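# Seat stirrer on ridge, cap the cell, drop into stand

## Task

The stirred cell's cap cannot close because one arm of the stirrer has slid beneath the ridge inside the cell. Make the stirrer hang level on that ridge, push the cap fully down, then slide the cell into its stand with the cap's flat edge toward the back, far enough that the cell drops into place.

## Robot and tools

Robot: two UR7e-type arms, left_arm and right_arm, each ending in a parallel two-finger gripper (pads open up to 50 mm). Fingers point along the gripper's +z and close along its x axis. end_effector_position is the point midway between the pads; fingertips extend 17.5 mm past it. A camera block juts about 10 cm toward the gripper's -y and rotates with it.

Frames: the scene frame has its origin at table height midway between the nominal bases, +x out over the table, +y toward left_arm, +z up. Left/right arm names do not match image sides. Real bases: left_arm at (-0.042, +0.396, +0.027) m, right_arm at (-0.051, -0.478, +0.027) m. Reported positions, quaternions (wxyz) and velocities are in the scene frame and may be off by a few cm. Offsets you command are expressed along the axes of each arm's own Hand target (a tool-fixed frame), not the scene frame.

Row layout (used by execute_actions and move): one flat list of 18 numbers covering both arms, always all 18 even if one arm is idle: left dx, dy, dz, rx, ry, rz, left gripper position, force_limit, speed, then the same nine for the right arm. Pose numbers are offsets from the Hand target at the start of the action or move, not absolute poses; 1.0 equals 0.6 m of travel or 180 degrees, range -1 to 1. rx, ry, rz form a single rotation vector. Sending six zeros re-requests the current Hand target (useful when a gripper rests short of it). Repeating an offset moves further.

Gripper numbers (absolute, not offsets, -1 to 1): position +1 = fully open, about -0.65 = pads meet, -1 = close until stopped by an object. force_limit maps roughly to 20 N (-1), 102 N (0), 185 N (+1) per pad. speed maps to 20, 85, 150 mm/s. Both start at +1. To leave a gripper unchanged, resend its last three numbers; 0 is a real command. New force_limit/speed only take effect after a position change of at least 0.01. A good grip shows object_status 2 (0 moving, 1 blocked while opening, 3 reached target or pads met, i.e. likely nothing held). Opening in mm is about (250 - position_measured) x 0.202.

Tools:
- execute_actions(actions, cameras): actions is a list of actions; each action is up to 15 rows of 18 numbers, one row per 1/30 s step, last row held to fill 15 steps. Every row counts from the action's start pose. Images come back only for an empty list or when cameras are named.
- move(target, speed, blend, stop_force, zero, blocking, cameras): straight-line path for each gripper toward target, a single 18-number row or a list of up to 15 rows, all offsets counted from the same starting Hand targets. speed in m/s (0.002 to 3.6, default 0.25; rotation up to twice that in rad/s), one value or one per target. blend in metres rounds corners in a list (0 = stop at each). stop_force in N (3 to 120, both arms) ends an arm's path when its wrist sensor feels that much resistance; move slowly when using it, omit it when lifting away from something the gripper is pressing, and don't rely on it during rotations. zero (only with stop_force, default true) re-zeroes moving arms first. blocking=false returns early; not allowed with stop_force. Paths ignore obstacles and the other arm; avoid routing near an arm's own base. Moves last 0.5 to 10 s.
- wait(seconds 0 to 10, cameras): let time pass holding commands.
- stop(cameras): brakes a running move; fingers keep going.
- zoom_image(camera, region [x0, y0, x1, y1] pixels, max 504x504): closer look at the newest image of one of cam_head_left, cam_head_right, cam_high, cam_low, cam_left_wrist, cam_right_wrist (all 672x504).
- zero_wrist_force(arm): tares that arm's wrist sensor.
- read_manual(section "licences"): licence text only.
- finished_scene(scene): ends the current scene, given its number; irreversible.

Results: per arm, end_effector_position, quaternion, velocities (omitted when Joint velocities read "within noise"), Hand target (last commanded pose after clipping; next offsets count from it), joint positions and torques (raw, include arm weight), gripper status, Wrist force/torque in the tool's own axes (force from the surface into the arm) plus a peak line. A move adds a "move:" line: done (at rest within 3 mm and 2 degrees), off_target, moving, held (a check or clearance stopped it) or fault; limits=paced means a pose was clipped, limits=held means steps were withheld. done does not prove nothing was disturbed.

Motion limits: commanded orientation is clipped to within 32 degrees of the measured one per step; joints turn at most 3.14 rad/s. Commands lag 0.09 to 0.22 s; fast moves overshoot.

Avoid: falls or items left off the table (task fails), drops, releasing moving parts, slams or hard pushes. Arms are stiff: aiming even slightly past a firm contact can trigger a fault. Net force around 150 N or wrist contact torque near 25.2 N m (135 N m on bigger joints) stops the arm for 10 s. Contact between the two arms, including one gripper closing on the other's fingers, can end the scene. Holding loads, stretching out or pushing at unreachable poses heats motors; MOTOR HOT warns at 70 °C, 85 °C brakes the arm for 30 to 60 s. Loose objects may get brief outside pushes.

Each tool is called after ">>>" by a JSON object that holds its "method" and its "body".

## Session

>>> {"method": "execute_actions", "body": {"actions": []}}

Scene clock: 0.00 s.
left_arm: end_effector_position=(+0.1368, +0.1331, +0.2975) position_measured=3 object_status=3 end_effector_quat_wxyz=(+0.013, +0.332, +0.922, -0.198) | right_arm: end_effector_position=(+0.7471, -0.1966, +0.1910) position_measured=3 object_status=3 end_effector_quat_wxyz=(-0.218, +0.737, -0.607, -0.204)
Joint positions: left_arm=[-1.217 -2.221 2.281 -1.957 -1.807 -2.124] | right_arm=[3.471 -2.442 -0.898 -1.193 2.153 3.331]
Joint velocities: within noise
Joint torques (N m): no reading
Wrist force (N): no reading
Wrist torque (N m): no reading
Wrist force, peak (N): no reading
Hand target: left_arm +0.1368, +0.1331, +0.2975; +0.013, +0.332, +0.922, -0.198 | right_arm +0.7471, -0.1966, +0.1910; -0.218, +0.737, -0.607, -0.204
Tool commands: left_gripper/position=+1.0 left_gripper/force_limit=+1.0 left_gripper/speed=+1.0 right_gripper/position=+1.0 right_gripper/force_limit=+1.0 right_gripper/speed=+1.0

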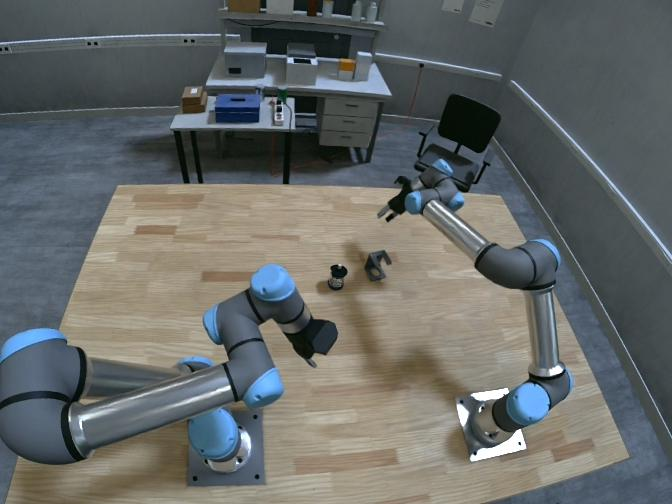

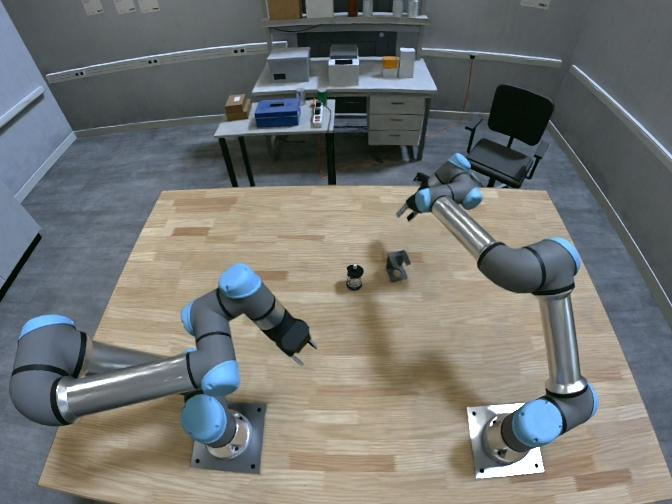

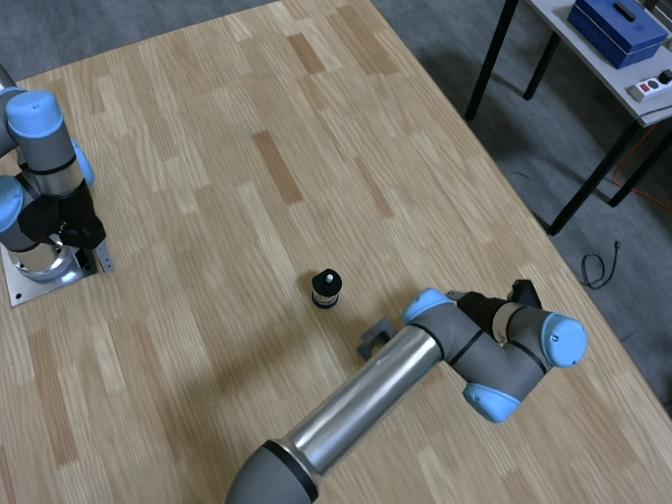

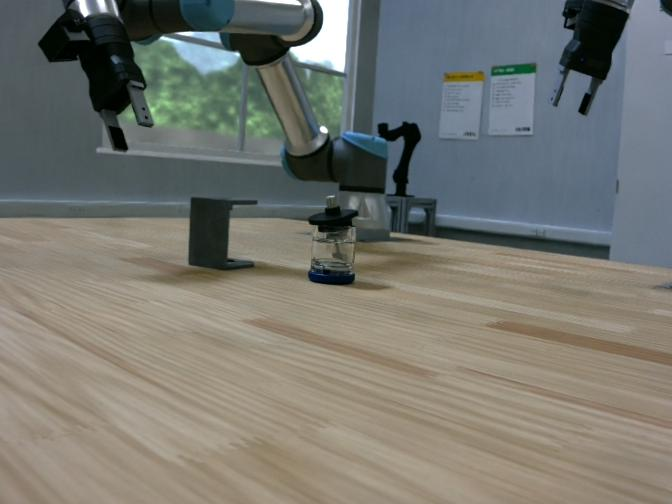

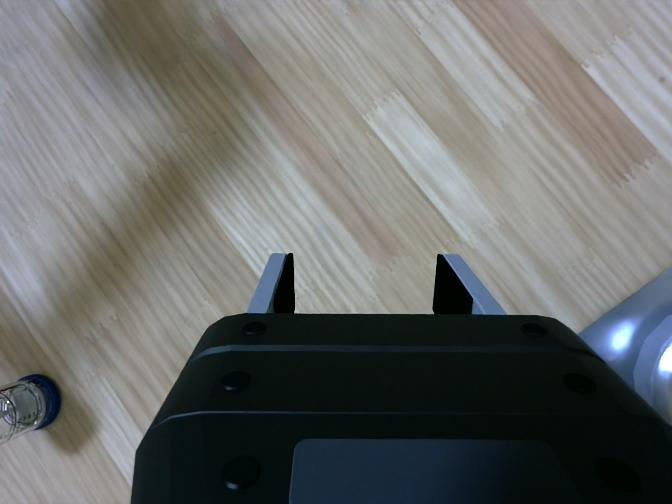

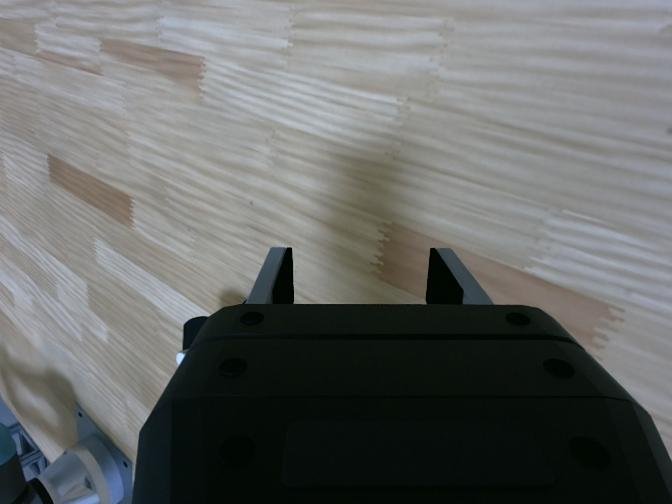

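>>> {"method": "zoom_image", "body": {"camera": "cam_low", "region": [170, 180, 390, 300]}}

>>> {"method": "zoom_image", "body": {"camera": "cam_high", "region": [270, 240, 430, 380]}}

>>> {"method": "zoom_image", "body": {"camera": "cam_head_right", "region": [320, 220, 440, 310]}}

>>> {"method": "zoom_image", "body": {"camera": "cam_head_left", "region": [300, 230, 420, 310]}}

>>> {"method": "zoom_image", "body": {"camera": "cam_left_wrist", "region": [0, 350, 120, 470]}}

Scaled by 2.291 from the camera's 672x504 image, which has a finer 960x720 frame.

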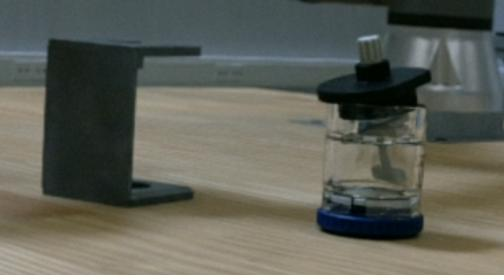

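Scaled by 3.150 from the camera's 672x504 image, which has a finer 960x720 frame.

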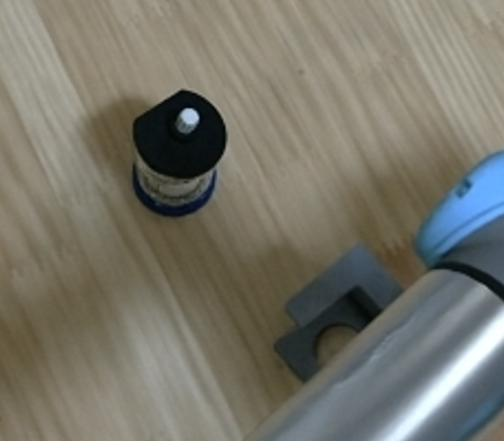

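Scaled by 4.200 from the camera's 672x504 image, which has a finer 960x720 frame.

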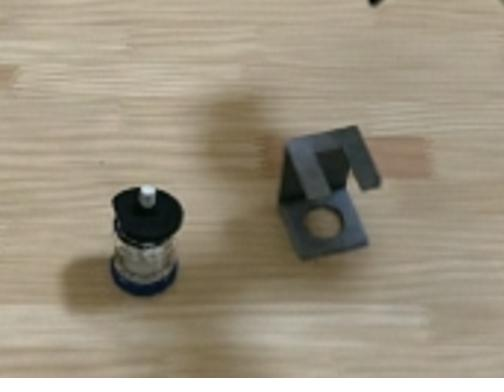

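Scaled by 4.200 from the camera's 672x504 image, which has a finer 960x720 frame.

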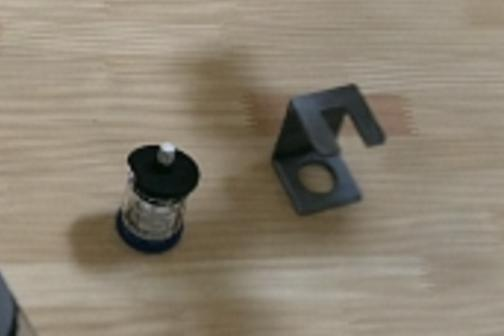

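Scaled by 4.200 from the camera's 672x504 image, which has a finer 960x720 frame.

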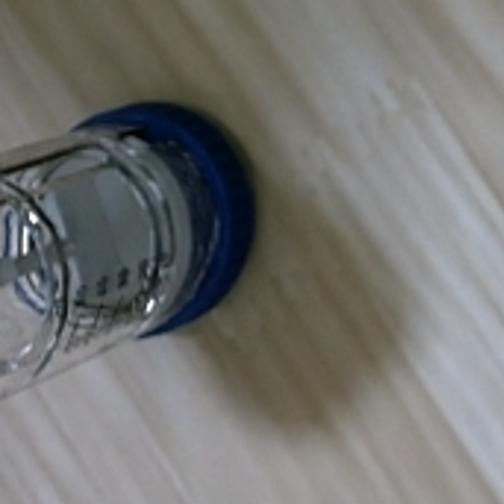

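>>> {"method": "move", "body": {"target": [-0.456, 0.3395, 0.376, 0.1768, -0.4488, -0.4142, 1,1,1, 0,0,0,0,0,0,1,1,1], "cameras": ["cam_left_wrist","cam_low","cam_high"]}}

Scene clock: 123.63 s.
left_arm: end_effector_position=(+0.4086, +0.0406, +0.0902) position_measured=3 object_status=3 end_effector_quat_wxyz=(+0.333, -0.347, +0.714, -0.508) | right_arm: end_effector_position=(+0.7471, -0.1966, +0.1910) position_measured=3 object_status=3 end_effector_quat_wxyz=(-0.218, +0.737, -0.607, -0.204)
Joint positions: left_arm=[-1.199 -0.658 2.407 -4.563 -0.948 -3.209] | right_arm=[3.471 -2.442 -0.898 -1.193 2.153 3.331]
Joint torques (N m): left_arm=[0.17 -32.19 -0.71 -2.87 0.92 -0.47] | right_arm=[1.21 63.22 23.9 3.47 1.24 0.04]
Wrist force (N): left_arm=[2.3 -1.3 1.6] | right_arm=[-0.3 0.1 -0.5]
Wrist torque (N m): left_arm=[-0.47 -0.22 0.15] | right_arm=[0.02 0.05 0.00]
Wrist force, peak (N): left_arm=[5.9 3.8 7.0] | right_arm=[0.6 0.4 -0.1]
Hand target: left_arm +0.4086, +0.0406, +0.0902; +0.333, -0.347, +0.714, -0.508 (not the last commanded pose) | right_arm +0.7471, -0.1966, +0.1910; -0.218, +0.737, -0.607, -0.204
Tool commands: left_gripper/position=+1.0 left_gripper/force_limit=+1.0 left_gripper/speed=+1.0 right_gripper/position=+1.0 right_gripper/force_limit=+1.0 right_gripper/speed=+1.0
Off the commanded pose: left_arm 0.055 m, 15 deg | right_arm 0.000 m, 0 deg.
FORCE FAULT: contact force on the left arm reached its limit, and that arm stopped. The contact can be on any part of that arm, not only on its tool. That arm's remaining commands of this call were not run. That arm is still stopped at the end of this call. That arm stays stopped for about 10 more seconds. Until then a move that you send moves the other arm only, and its call returns only when the move has ended. Once the stop has ended, the next robot result says so. If the stop ends while you think or write, that arm runs what you send next, counted from a new Hand target: where the arm stands when the stop ends. While its stop runs, that arm takes no new command, but its gripper still runs the gripper command that each later call begins with. Until it ends, the stop uses up actions while you think or wait. An arm that is not stopped still takes commands.
move: fault (left_arm)
Images, in order (width x height): cam_high 672x504, cam_low 672x504, cam_left_wrist 672x504.

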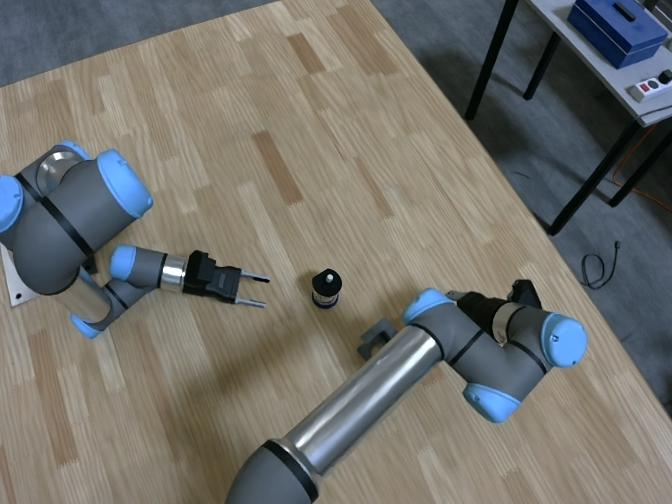

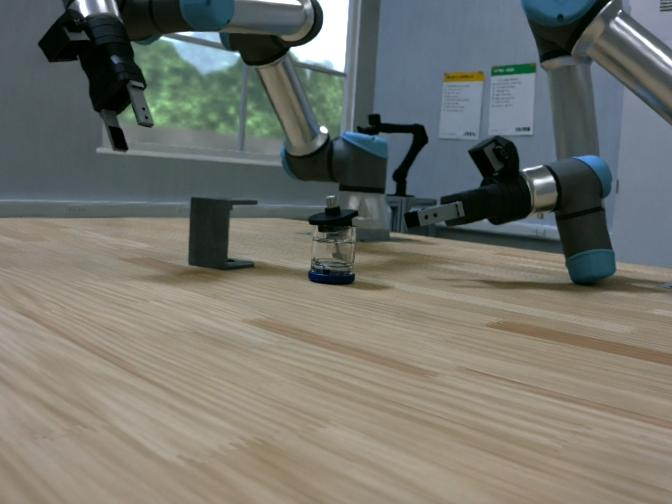

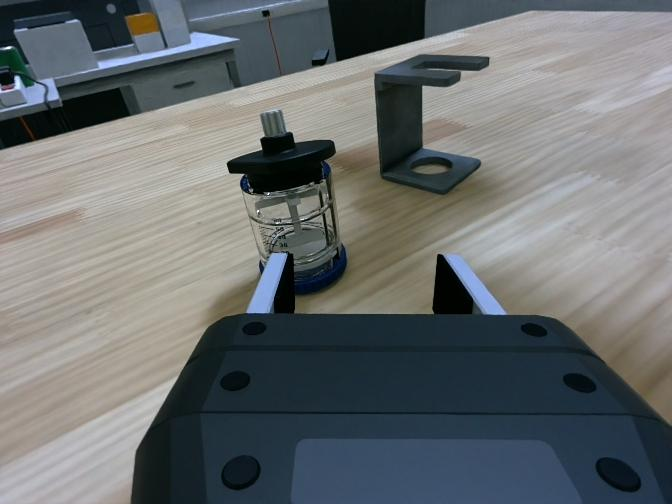

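>>> {"method": "zoom_image", "body": {"camera": "cam_left_wrist", "region": [200, 80, 380, 310]}}

>>> {"method": "zoom_image", "body": {"camera": "cam_left_wrist", "region": [350, 30, 510, 210]}}

Scaled by 2.191 from the camera's 672x504 image, which has a finer 960x720 frame.

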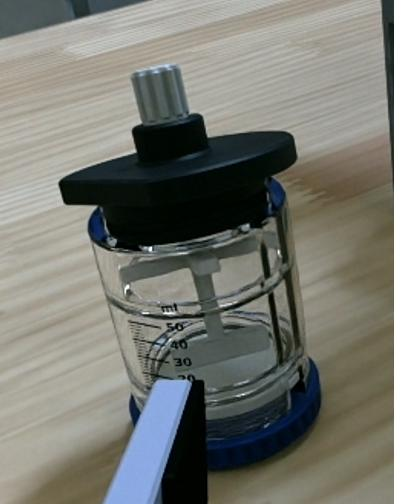

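Scaled by 2.800 from the camera's 672x504 image, which has a finer 960x720 frame.

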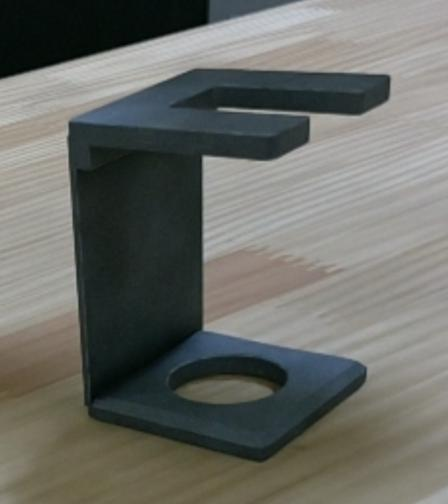

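>>> {"method": "wait", "body": {"seconds": 9}}

Scene clock: 185.87 s.
left_arm: end_effector_position=(+0.4086, +0.0406, +0.0902) position_measured=3 object_status=3 end_effector_quat_wxyz=(+0.333, -0.347, +0.714, -0.508) | right_arm: end_effector_position=(+0.7471, -0.1966, +0.1910) position_measured=3 object_status=3 end_effector_quat_wxyz=(-0.218, +0.737, -0.607, -0.204)
Joint positions: left_arm=[-1.199 -0.658 2.407 -4.563 -0.948 -3.209] | right_arm=[3.471 -2.442 -0.898 -1.193 2.153 3.331]
Joint torques (N m): left_arm=[-0.09 -33.31 1.05 -2.79 0.33 -0.28] | right_arm=[0.3 63.24 24.33 3.87 0.96 -0.14]
Wrist force (N): left_arm=[2.3 -1.4 1.6] | right_arm=[0.0 0.5 -0.2]
Wrist torque (N m): left_arm=[-0.47 -0.22 0.15] | right_arm=[0.08 0.01 0.01]
Wrist force, peak (N): left_arm=[2.7 -1.5 1.7] | right_arm=[-0.1 0.6 -0.4]
Hand target: left_arm +0.4086, +0.0406, +0.0902; +0.333, -0.347, +0.714, -0.508 (not the last commanded pose) | right_arm +0.7471, -0.1966, +0.1910; -0.218, +0.737, -0.607, -0.204
Tool commands: left_gripper/position=+1.0 left_gripper/force_limit=+1.0 left_gripper/speed=+1.0 right_gripper/position=+1.0 right_gripper/force_limit=+1.0 right_gripper/speed=+1.0
Off the commanded pose: left_arm 0.055 m, 15 deg | right_arm 0.000 m, 0 deg.
FORCE FAULT, CONTINUED: the left arm's stop, for the force fault that an earlier result reported, is over. The rest of the stop counts as 19 of the actions that you can send in this scene. During its stop the left arm's controller moved it back a little. That arm's target is now where it stood when the stop ended, not its last command. That arm accepts commands again.
wait: 9.00 s; at rest from the start

>>> {"method": "move", "body": {"target": [[-0.031, -0.239, -0.065, 0,0,0, 1,1,1, 0,0,0,0,0,0,1,1,1],[-0.08,-0.315,0.1105,-0.26,0.382,0.452,1,1,1,0,0,0,0,0,0,1,1,1],[-0.0573,-0.1398,0.1582,-0.26,0.382,0.452,1,1,1,0,0,0,0,0,0,1,1,1]], "cameras": ["cam_left_wrist","cam_low","cam_high"], "speed": [0.25,0.4,0.15]}}

Scene clock: 218.40 s.
left_arm: end_effector_position=(+0.5188, +0.0020, +0.1501) position_measured=3 object_status=3 end_effector_quat_wxyz=(+0.001, +0.383, +0.924, +0.000) | right_arm: end_effector_position=(+0.7471, -0.1966, +0.1910) position_measured=3 object_status=3 end_effector_quat_wxyz=(-0.218, +0.737, -0.607, -0.204)
Joint positions: left_arm=[-0.82 -1.055 1.448 -1.965 -1.57 -1.594] | right_arm=[3.471 -2.442 -0.898 -1.193 2.153 3.331]
Joint torques (N m): left_arm=[-7.59 -34.69 -13.33 -4.43 1.05 -1.79] | right_arm=[0.65 62.31 23.72 3.95 0.71 0.09]
Wrist force (N): left_arm=[0.2 0.7 -0.8] | right_arm=[0.1 -0.1 -0.1]
Wrist torque (N m): left_arm=[0.23 -0.13 -0.12] | right_arm=[-0.01 -0.01 0.00]
Wrist force, peak (N): left_arm=[1.6 -3.1 1.7] | right_arm=[0.6 0.2 -0.4]
Hand target: left_arm +0.5188, +0.0021, +0.1500; +0.001, +0.383, +0.924, +0.000 | right_arm +0.7471, -0.1966, +0.1910; -0.218, +0.737, -0.607, -0.204
Off the commanded pose: left_arm 0.000 m, 0 deg | right_arm 0.000 m, 0 deg.
move: done
Images, in order (width x height): cam_high 672x504, cam_low 672x504, cam_left_wrist 672x504.

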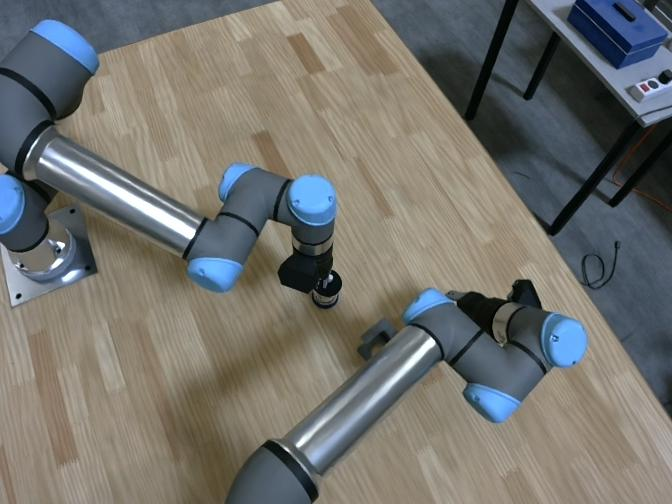

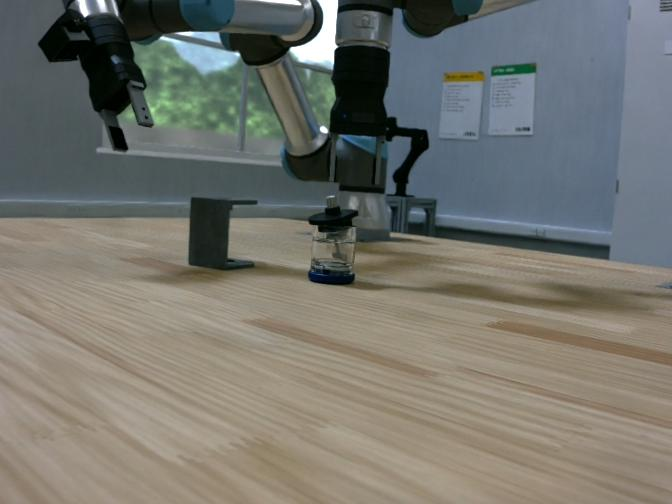

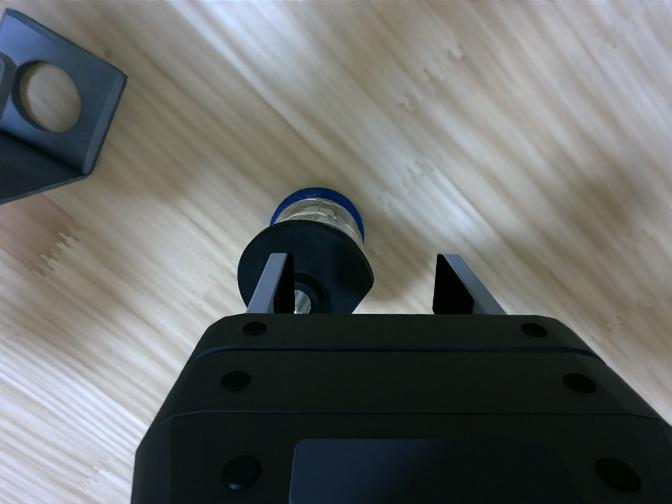

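>>> {"method": "zoom_image", "body": {"camera": "cam_low", "region": [280, 180, 380, 290]}}

>>> {"method": "zoom_image", "body": {"camera": "cam_left_wrist", "region": [220, 170, 400, 330]}}

>>> {"method": "zoom_image", "body": {"camera": "cam_left_wrist", "region": [0, 0, 160, 270]}}

Scaled by 4.582 from the camera's 672x504 image, which has a finer 960x720 frame.

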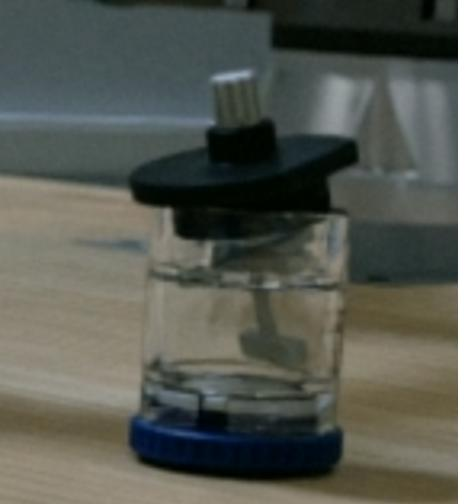

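Scaled by 2.800 from the camera's 672x504 image, which has a finer 960x720 frame.

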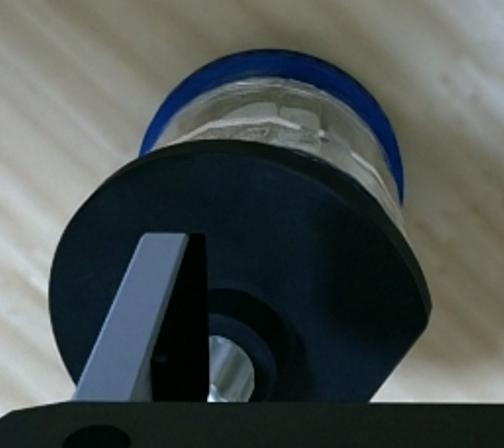

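Scaled by 1.867 from the camera's 672x504 image, which has a finer 960x720 frame.

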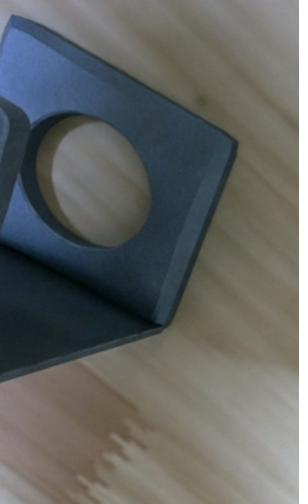

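>>> {"method": "move", "body": {"target": [-0.0403,0.0355,0.0333,0,0,0,1,1,1,0,0,0,0,0,0,1,1,1], "cameras": ["cam_left_wrist","cam_low"], "speed": 0.1}}

>>> {"method": "zoom_image", "body": {"camera": "cam_left_wrist", "region": [220, 150, 480, 330]}}

>>> {"method": "zoom_image", "body": {"camera": "cam_low", "region": [280, 130, 400, 290]}}

Scene clock: 285.97 s.
left_arm: end_effector_position=(+0.5509, +0.0000, +0.1301) position_measured=3 object_status=3 end_effector_quat_wxyz=(+0.001, +0.383, +0.924, +0.000) | right_arm: end_effector_position=(+0.7471, -0.1966, +0.1910) position_measured=3 object_status=3 end_effector_quat_wxyz=(-0.218, +0.737, -0.607, -0.204)
Joint positions: left_arm=[-0.789 -0.975 1.373 -1.97 -1.57 -1.563] | right_arm=[3.471 -2.442 -0.898 -1.193 2.153 3.331]
Joint torques (N m): left_arm=[13.8 -37.7 -38.6 -1.34 -1.27 1.87] | right_arm=[0.84 63.15 25.17 4.18 0.71 0.18]
Wrist force (N): left_arm=[0.0 0.9 -1.1] | right_arm=[0.2 0.1 -0.1]
Wrist torque (N m): left_arm=[0.21 -0.06 -0.13] | right_arm=[0.01 -0.04 0.00]
Wrist force, peak (N): left_arm=[0.2 0.7 -1.5] | right_arm=[0.5 0.1 -0.5]
Hand target: left_arm +0.5510, +0.0000, +0.1301; +0.001, +0.383, +0.924, +0.000 | right_arm +0.7471, -0.1966, +0.1910; -0.218, +0.737, -0.607, -0.204
Off the commanded pose: left_arm 0.000 m, 0 deg | right_arm 0.000 m, 0 deg.
move: done
Images, in order (width x height): cam_low 672x504, cam_left_wrist 672x504.

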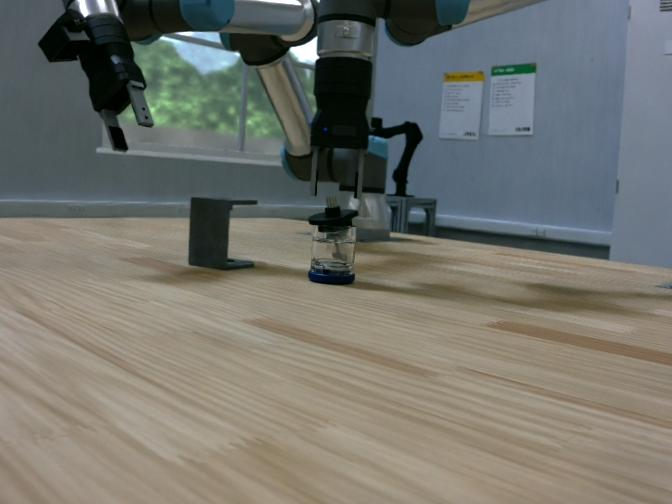

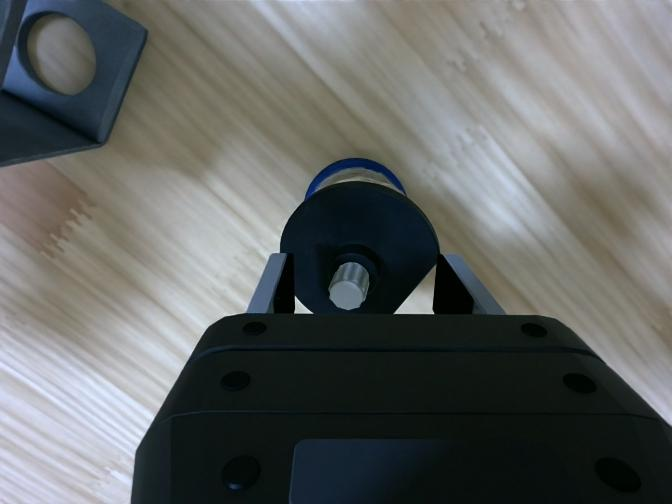

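Scaled by 1.938 from the camera's 672x504 image, which has a finer 960x720 frame.

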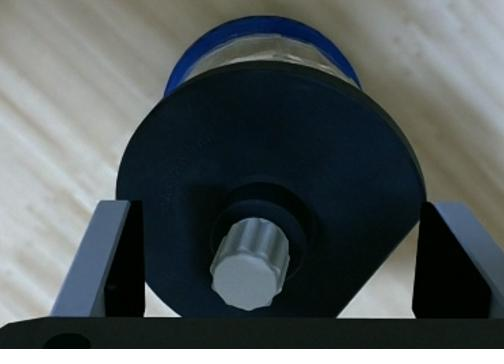

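Scaled by 3.150 from the camera's 672x504 image, which has a finer 960x720 frame.

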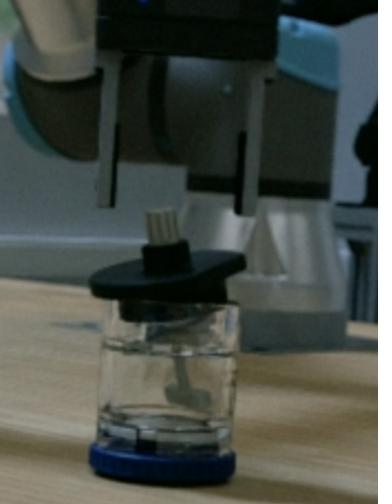

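>>> {"method": "move", "body": {"target": [-0.0083,0.009,0.0208,0,0,0,1,1,1,0,0,0,0,0,0,1,1,1], "cameras": ["cam_left_wrist","cam_low"], "speed": 0.04, "stop_force": 5}}

>>> {"method": "zoom_image", "body": {"camera": "cam_low", "region": [280, 130, 400, 290]}}

Scene clock: 298.33 s.
left_arm: end_effector_position=(+0.5584, +0.0003, +0.1176) position_measured=3 object_status=3 end_effector_quat_wxyz=(+0.001, +0.383, +0.924, +0.000) | right_arm: end_effector_position=(+0.7471, -0.1966, +0.1910) position_measured=3 object_status=3 end_effector_quat_wxyz=(-0.218, +0.737, -0.607, -0.204)
Joint positions: left_arm=[-0.781 -0.949 1.365 -1.988 -1.57 -1.555] | right_arm=[3.471 -2.442 -0.898 -1.193 2.153 3.331]
Joint torques (N m): left_arm=[13.29 -38.22 -37.12 -4.7 -1.44 1.89] | right_arm=[0.19 62.73 24.45 4.19 0.55 0.28]
Wrist force (N): left_arm=[0.2 1.0 -1.1] | right_arm=[0.2 0.1 -0.3]
Wrist torque (N m): left_arm=[0.22 -0.09 -0.12] | right_arm=[0.02 -0.03 0.01]
Wrist force, peak (N): left_arm=[0.1 1.1 -1.4] | right_arm=[0.3 0.1 -0.6]
Hand target: left_arm +0.5584, +0.0003, +0.1176; +0.001, +0.383, +0.924, +0.000 | right_arm +0.7471, -0.1966, +0.1910; -0.218, +0.737, -0.607, -0.204
Off the commanded pose: left_arm 0.000 m, 0 deg | right_arm 0.000 m, 0 deg.
move: done
Images, in order (width x height): cam_low 672x504, cam_left_wrist 672x504.

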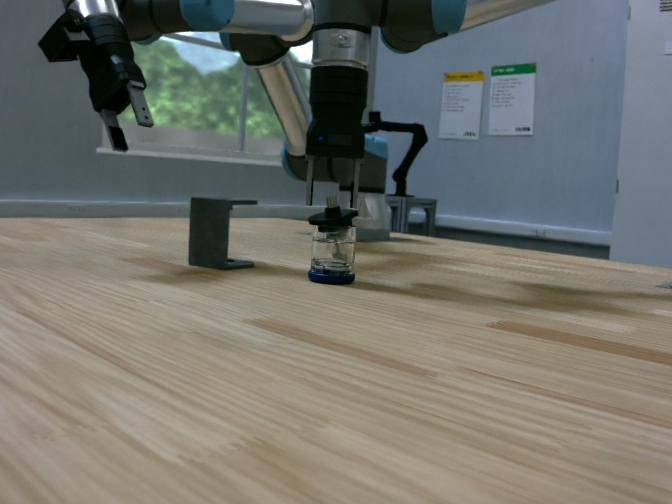

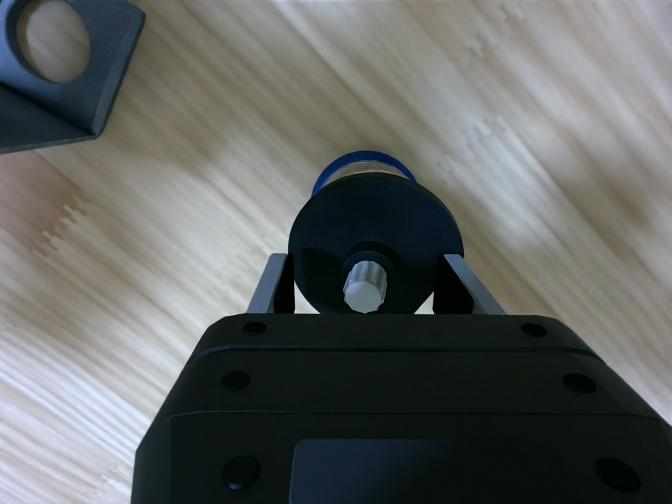

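Scaled by 3.150 from the camera's 672x504 image, which has a finer 960x720 frame.

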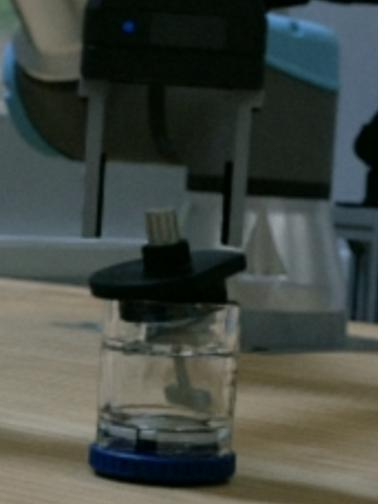

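>>> {"method": "move", "body": {"target": [0,0,0.004,0,0,0,-1,-0.85,-1,0,0,0,0,0,0,1,1,1], "cameras": ["cam_left_wrist","cam_low"], "speed": 0.04}}

>>> {"method": "zoom_image", "body": {"camera": "cam_low", "region": [280, 130, 400, 290]}}

Scene clock: 314.73 s.
left_arm: end_effector_position=(+0.5584, +0.0003, +0.1152) position_measured=160 object_status=2 end_effector_quat_wxyz=(+0.001, +0.383, +0.924, +0.000) | right_arm: end_effector_position=(+0.7471, -0.1966, +0.1910) position_measured=3 object_status=3 end_effector_quat_wxyz=(-0.218, +0.737, -0.607, -0.204)
Joint positions: left_arm=[-0.781 -0.947 1.368 -1.993 -1.57 -1.555] | right_arm=[3.471 -2.442 -0.898 -1.193 2.153 3.331]
Joint torques (N m): left_arm=[12.69 -38.67 -14.01 -4.43 -1.28 1.82] | right_arm=[0.99 62.81 25 4.12 0.61 0.16]
Wrist force (N): left_arm=[1.5 0.8 -5.7] | right_arm=[0.1 0.1 -0.1]
Wrist torque (N m): left_arm=[0.22 -0.02 -0.11] | right_arm=[0.02 0.00 0.00]
Wrist force, peak (N): left_arm=[1.8 0.7 -6.6] | right_arm=[0.1 0.3 -0.6]
Hand target: left_arm +0.5584, +0.0003, +0.1152; +0.001, +0.383, +0.924, +0.000 | right_arm +0.7471, -0.1966, +0.1910; -0.218, +0.737, -0.607, -0.204
Off the commanded pose: left_arm 0.000 m, 0 deg | right_arm 0.000 m, 0 deg.
move: done
Images, in order (width x height): cam_low 672x504, cam_left_wrist 672x504.

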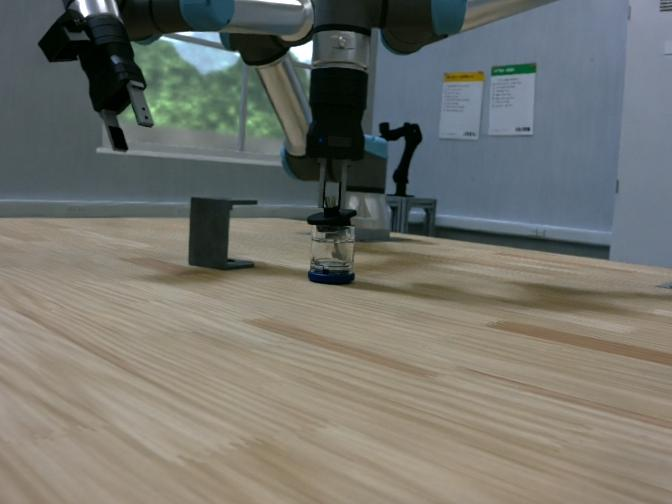

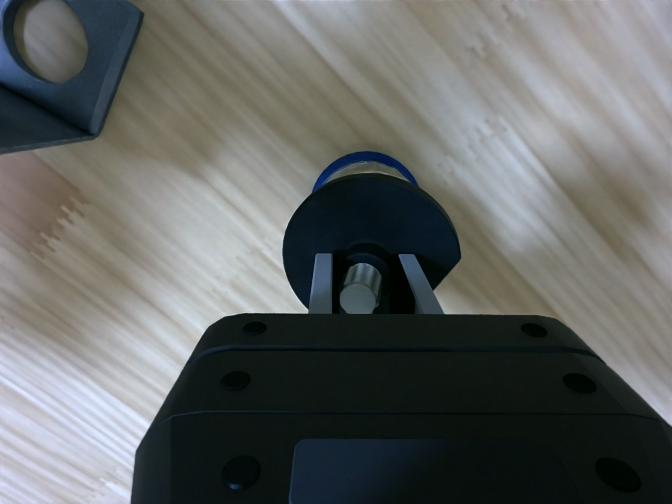

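Scaled by 3.150 from the camera's 672x504 image, which has a finer 960x720 frame.

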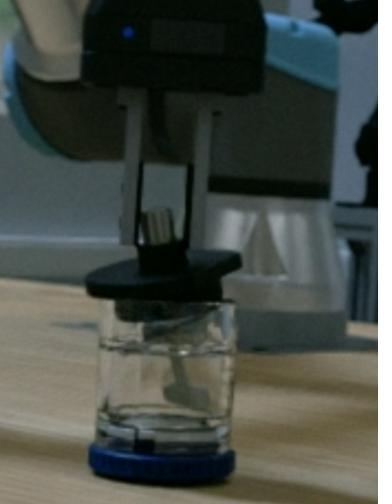

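>>> {"method": "move", "body": {"target": [0,0,-0.0833,0,0,0,-1,-0.85,-1,0,0,0,0,0,0,1,1,1], "cameras": ["cam_left_wrist","cam_low","cam_high"], "speed": 0.03, "stop_force": 12}}

>>> {"method": "zoom_image", "body": {"camera": "cam_low", "region": [280, 130, 400, 290]}}

>>> {"method": "zoom_image", "body": {"camera": "cam_left_wrist", "region": [220, 100, 480, 330]}}

Scene clock: 325.17 s.
left_arm: end_effector_position=(+0.5583, +0.0004, +0.1652) position_measured=186 object_status=2 end_effector_quat_wxyz=(+0.001, +0.383, +0.924, +0.000) | right_arm: end_effector_position=(+0.7471, -0.1966, +0.1910) position_measured=3 object_status=3 end_effector_quat_wxyz=(-0.218, +0.737, -0.607, -0.204)
Joint positions: left_arm=[-0.781 -0.991 1.303 -1.885 -1.57 -1.555] | right_arm=[3.471 -2.442 -0.898 -1.193 2.153 3.331]
Joint torques (N m): left_arm=[-5.3 -57.62 -38.71 -1.27 0.44 -2.06] | right_arm=[-0.03 63.87 24.47 4.31 0.49 -0.1]
Wrist force (N): left_arm=[0.4 0.8 -0.7] | right_arm=[0.3 -0.1 -0.2]
Wrist torque (N m): left_arm=[0.26 -0.19 -0.11] | right_arm=[-0.01 -0.03 0.00]
Wrist force, peak (N): left_arm=[1.8 1.0 -6.8] | right_arm=[0.4 0.4 -0.5]
Hand target: left_arm +0.5583, +0.0003, +0.1652; +0.001, +0.383, +0.924, +0.000 | right_arm +0.7471, -0.1966, +0.1910; -0.218, +0.737, -0.607, -0.204
Off the commanded pose: left_arm 0.000 m, 0 deg | right_arm 0.000 m, 0 deg.
move: done
Images, in order (width x height): cam_high 672x504, cam_low 672x504, cam_left_wrist 672x504.

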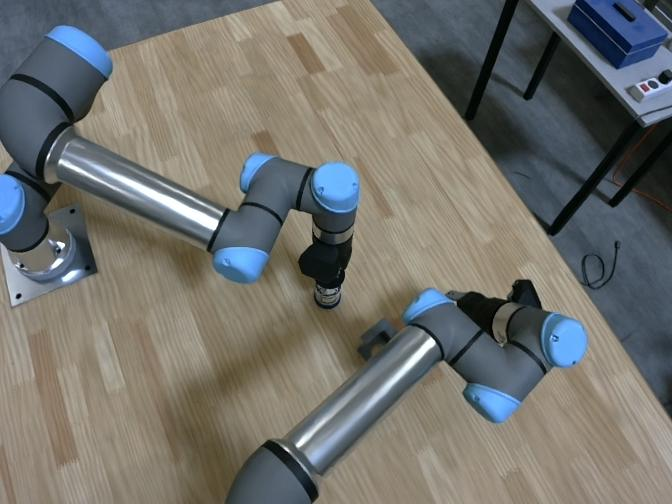

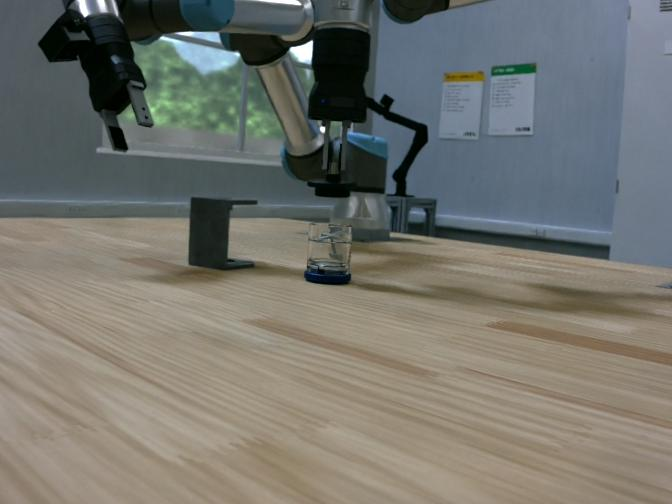

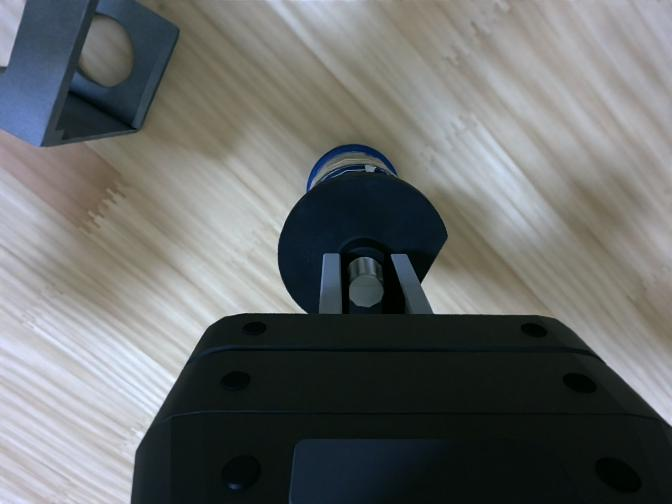

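Scaled by 3.150 from the camera's 672x504 image, which has a finer 960x720 frame.

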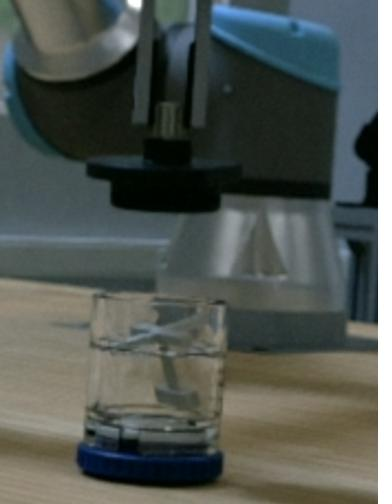

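Scaled by 1.938 from the camera's 672x504 image, which has a finer 960x720 frame.

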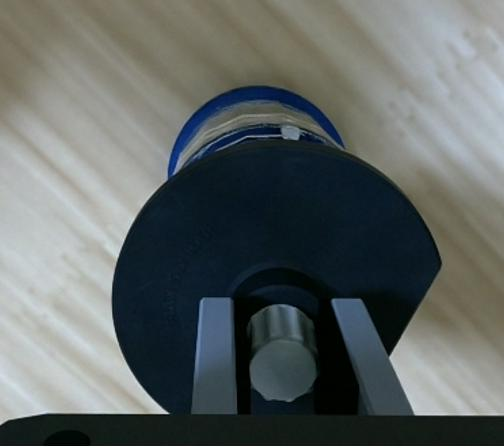

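>>> {"method": "move", "body": {"target": [0.353,0.118,-0.167,0,0,0,-1,-0.85,-1,0,0,0,0,0,0,1,1,1], "cameras": [], "speed": 0.2}}

>>> {"method": "move", "body": {"target": [0,0,0,0,0,0,-1,-0.85,-1,-0.325,0.213,0.146,-0.0064,0.1926,0.0593,1,1,1], "cameras": ["all"], "speed": 0.2}}

>>> {"method": "zoom_image", "body": {"camera": "cam_right_wrist", "region": [220, 120, 480, 330]}}

Scene clock: 343.87 s.
left_arm: end_effector_position=(+0.4585, +0.2001, +0.2651) position_measured=186 object_status=2 end_effector_quat_wxyz=(+0.001, +0.383, +0.924, +0.000) | right_arm: end_effector_position=(+0.7471, -0.1966, +0.1910) position_measured=3 object_status=3 end_effector_quat_wxyz=(-0.218, +0.737, -0.607, -0.204)
Joint positions: left_arm=[-0.636 -1.481 1.708 -1.8 -1.571 -1.41] | right_arm=[3.471 -2.442 -0.898 -1.193 2.153 3.331]
Joint torques (N m): left_arm=[13.2 -38 -14.36 -1.01 -1.25 2.08] | right_arm=[0.49 63.3 25.89 4.24 0.51 0.03]
Wrist force (N): left_arm=[0.3 0.5 -0.1] | right_arm=[-0.1 -0.2 -0.2]
Wrist torque (N m): left_arm=[0.27 -0.10 -0.07] | right_arm=[-0.03 0.02 0.01]
Wrist force, peak (N): left_arm=[1.6 1.0 -0.8] | right_arm=[0.5 0.4 -0.4]
Hand target: left_arm +0.4585, +0.2002, +0.2651; +0.001, +0.383, +0.924, +0.000 | right_arm +0.7471, -0.1966, +0.1910; -0.218, +0.737, -0.607, -0.204
Off the commanded pose: left_arm 0.000 m, 0 deg | right_arm 0.000 m, 0 deg.
move: done
No camera images: "cameras" was empty.

Scene clock: 346.20 s.
left_arm: end_effector_position=(+0.4585, +0.2002, +0.2651) position_measured=186 object_status=2 end_effector_quat_wxyz=(+0.001, +0.383, +0.924, +0.000) | right_arm: end_effector_position=(+0.5832, -0.0114, +0.2197) position_measured=3 object_status=3 end_effector_quat_wxyz=(-0.001, +0.707, -0.707, +0.000)
Joint positions: left_arm=[-0.635 -1.481 1.709 -1.8 -1.571 -1.409] | right_arm=[3.947 -2.306 -0.903 -1.503 1.572 3.945]
Joint torques (N m): left_arm=[13.54 -38.59 -15.27 -1.32 -1.3 1.83] | right_arm=[8.62 48.57 35.81 0.41 -2.54 1.53]
Wrist force (N): left_arm=[0.1 0.5 0.1] | right_arm=[-0.6 0.3 1.2]
Wrist torque (N m): left_arm=[0.28 -0.06 -0.07] | right_arm=[0.06 -0.05 -0.16]
Wrist force, peak (N): left_arm=[0.3 0.7 0.1] | right_arm=[-1.9 1.2 0.6]
Hand target: left_arm +0.4585, +0.2002, +0.2651; +0.001, +0.383, +0.924, +0.000 | right_arm +0.5832, -0.0113, +0.2197; -0.001, +0.707, -0.707, +0.000
Off the commanded pose: left_arm 0.000 m, 0 deg | right_arm 0.000 m, 0 deg.
move: done

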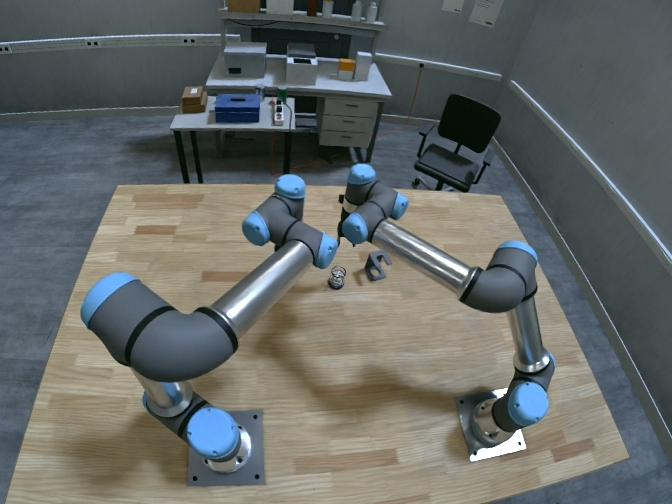

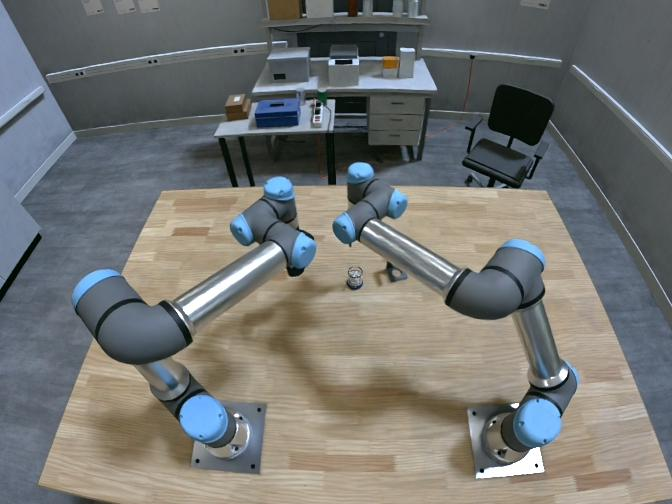

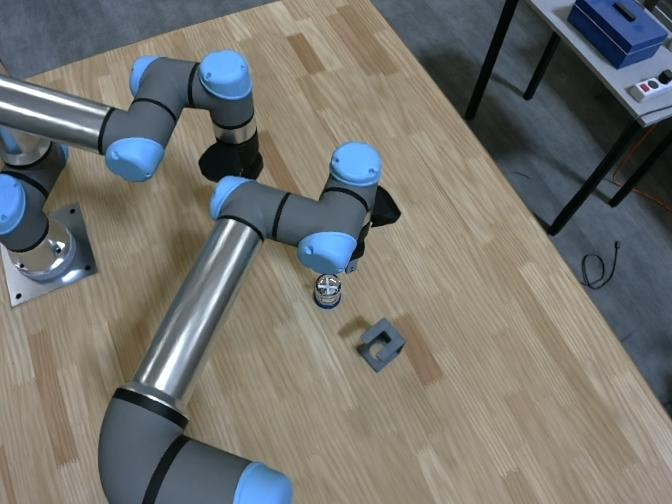

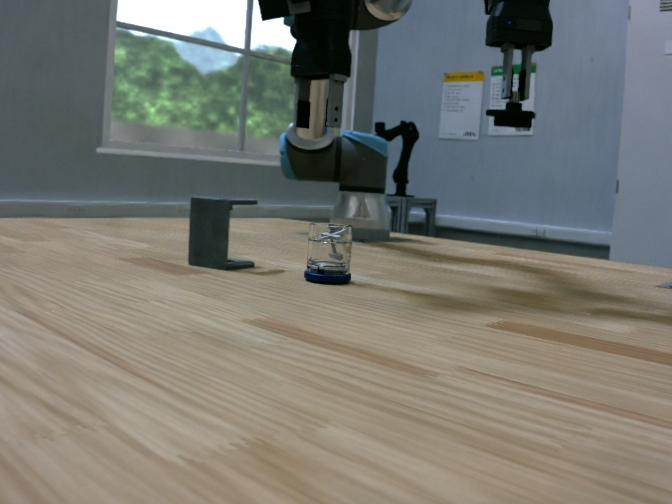

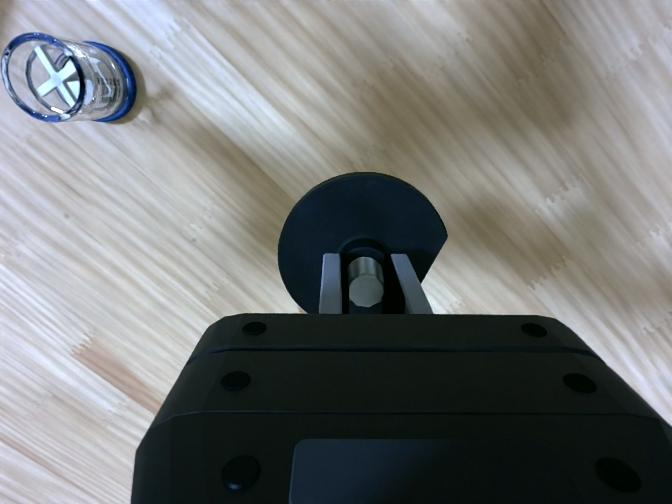

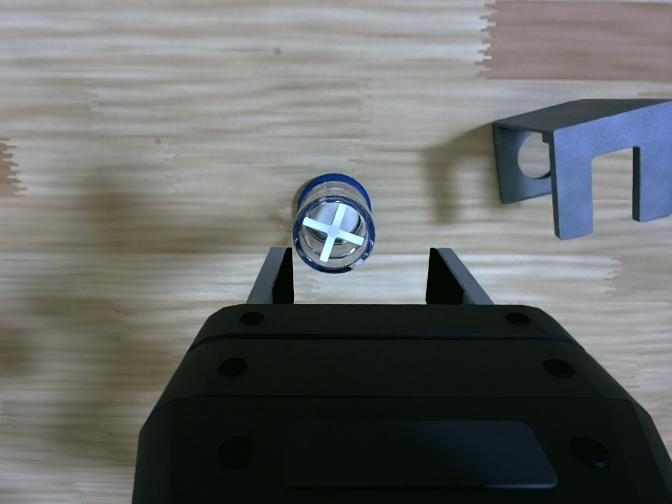

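Scaled by 1.938 from the camera's 672x504 image, which has a finer 960x720 frame.

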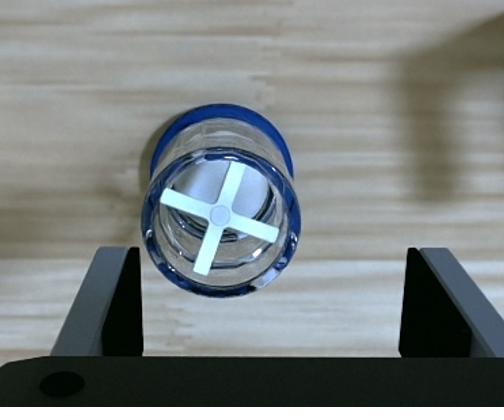

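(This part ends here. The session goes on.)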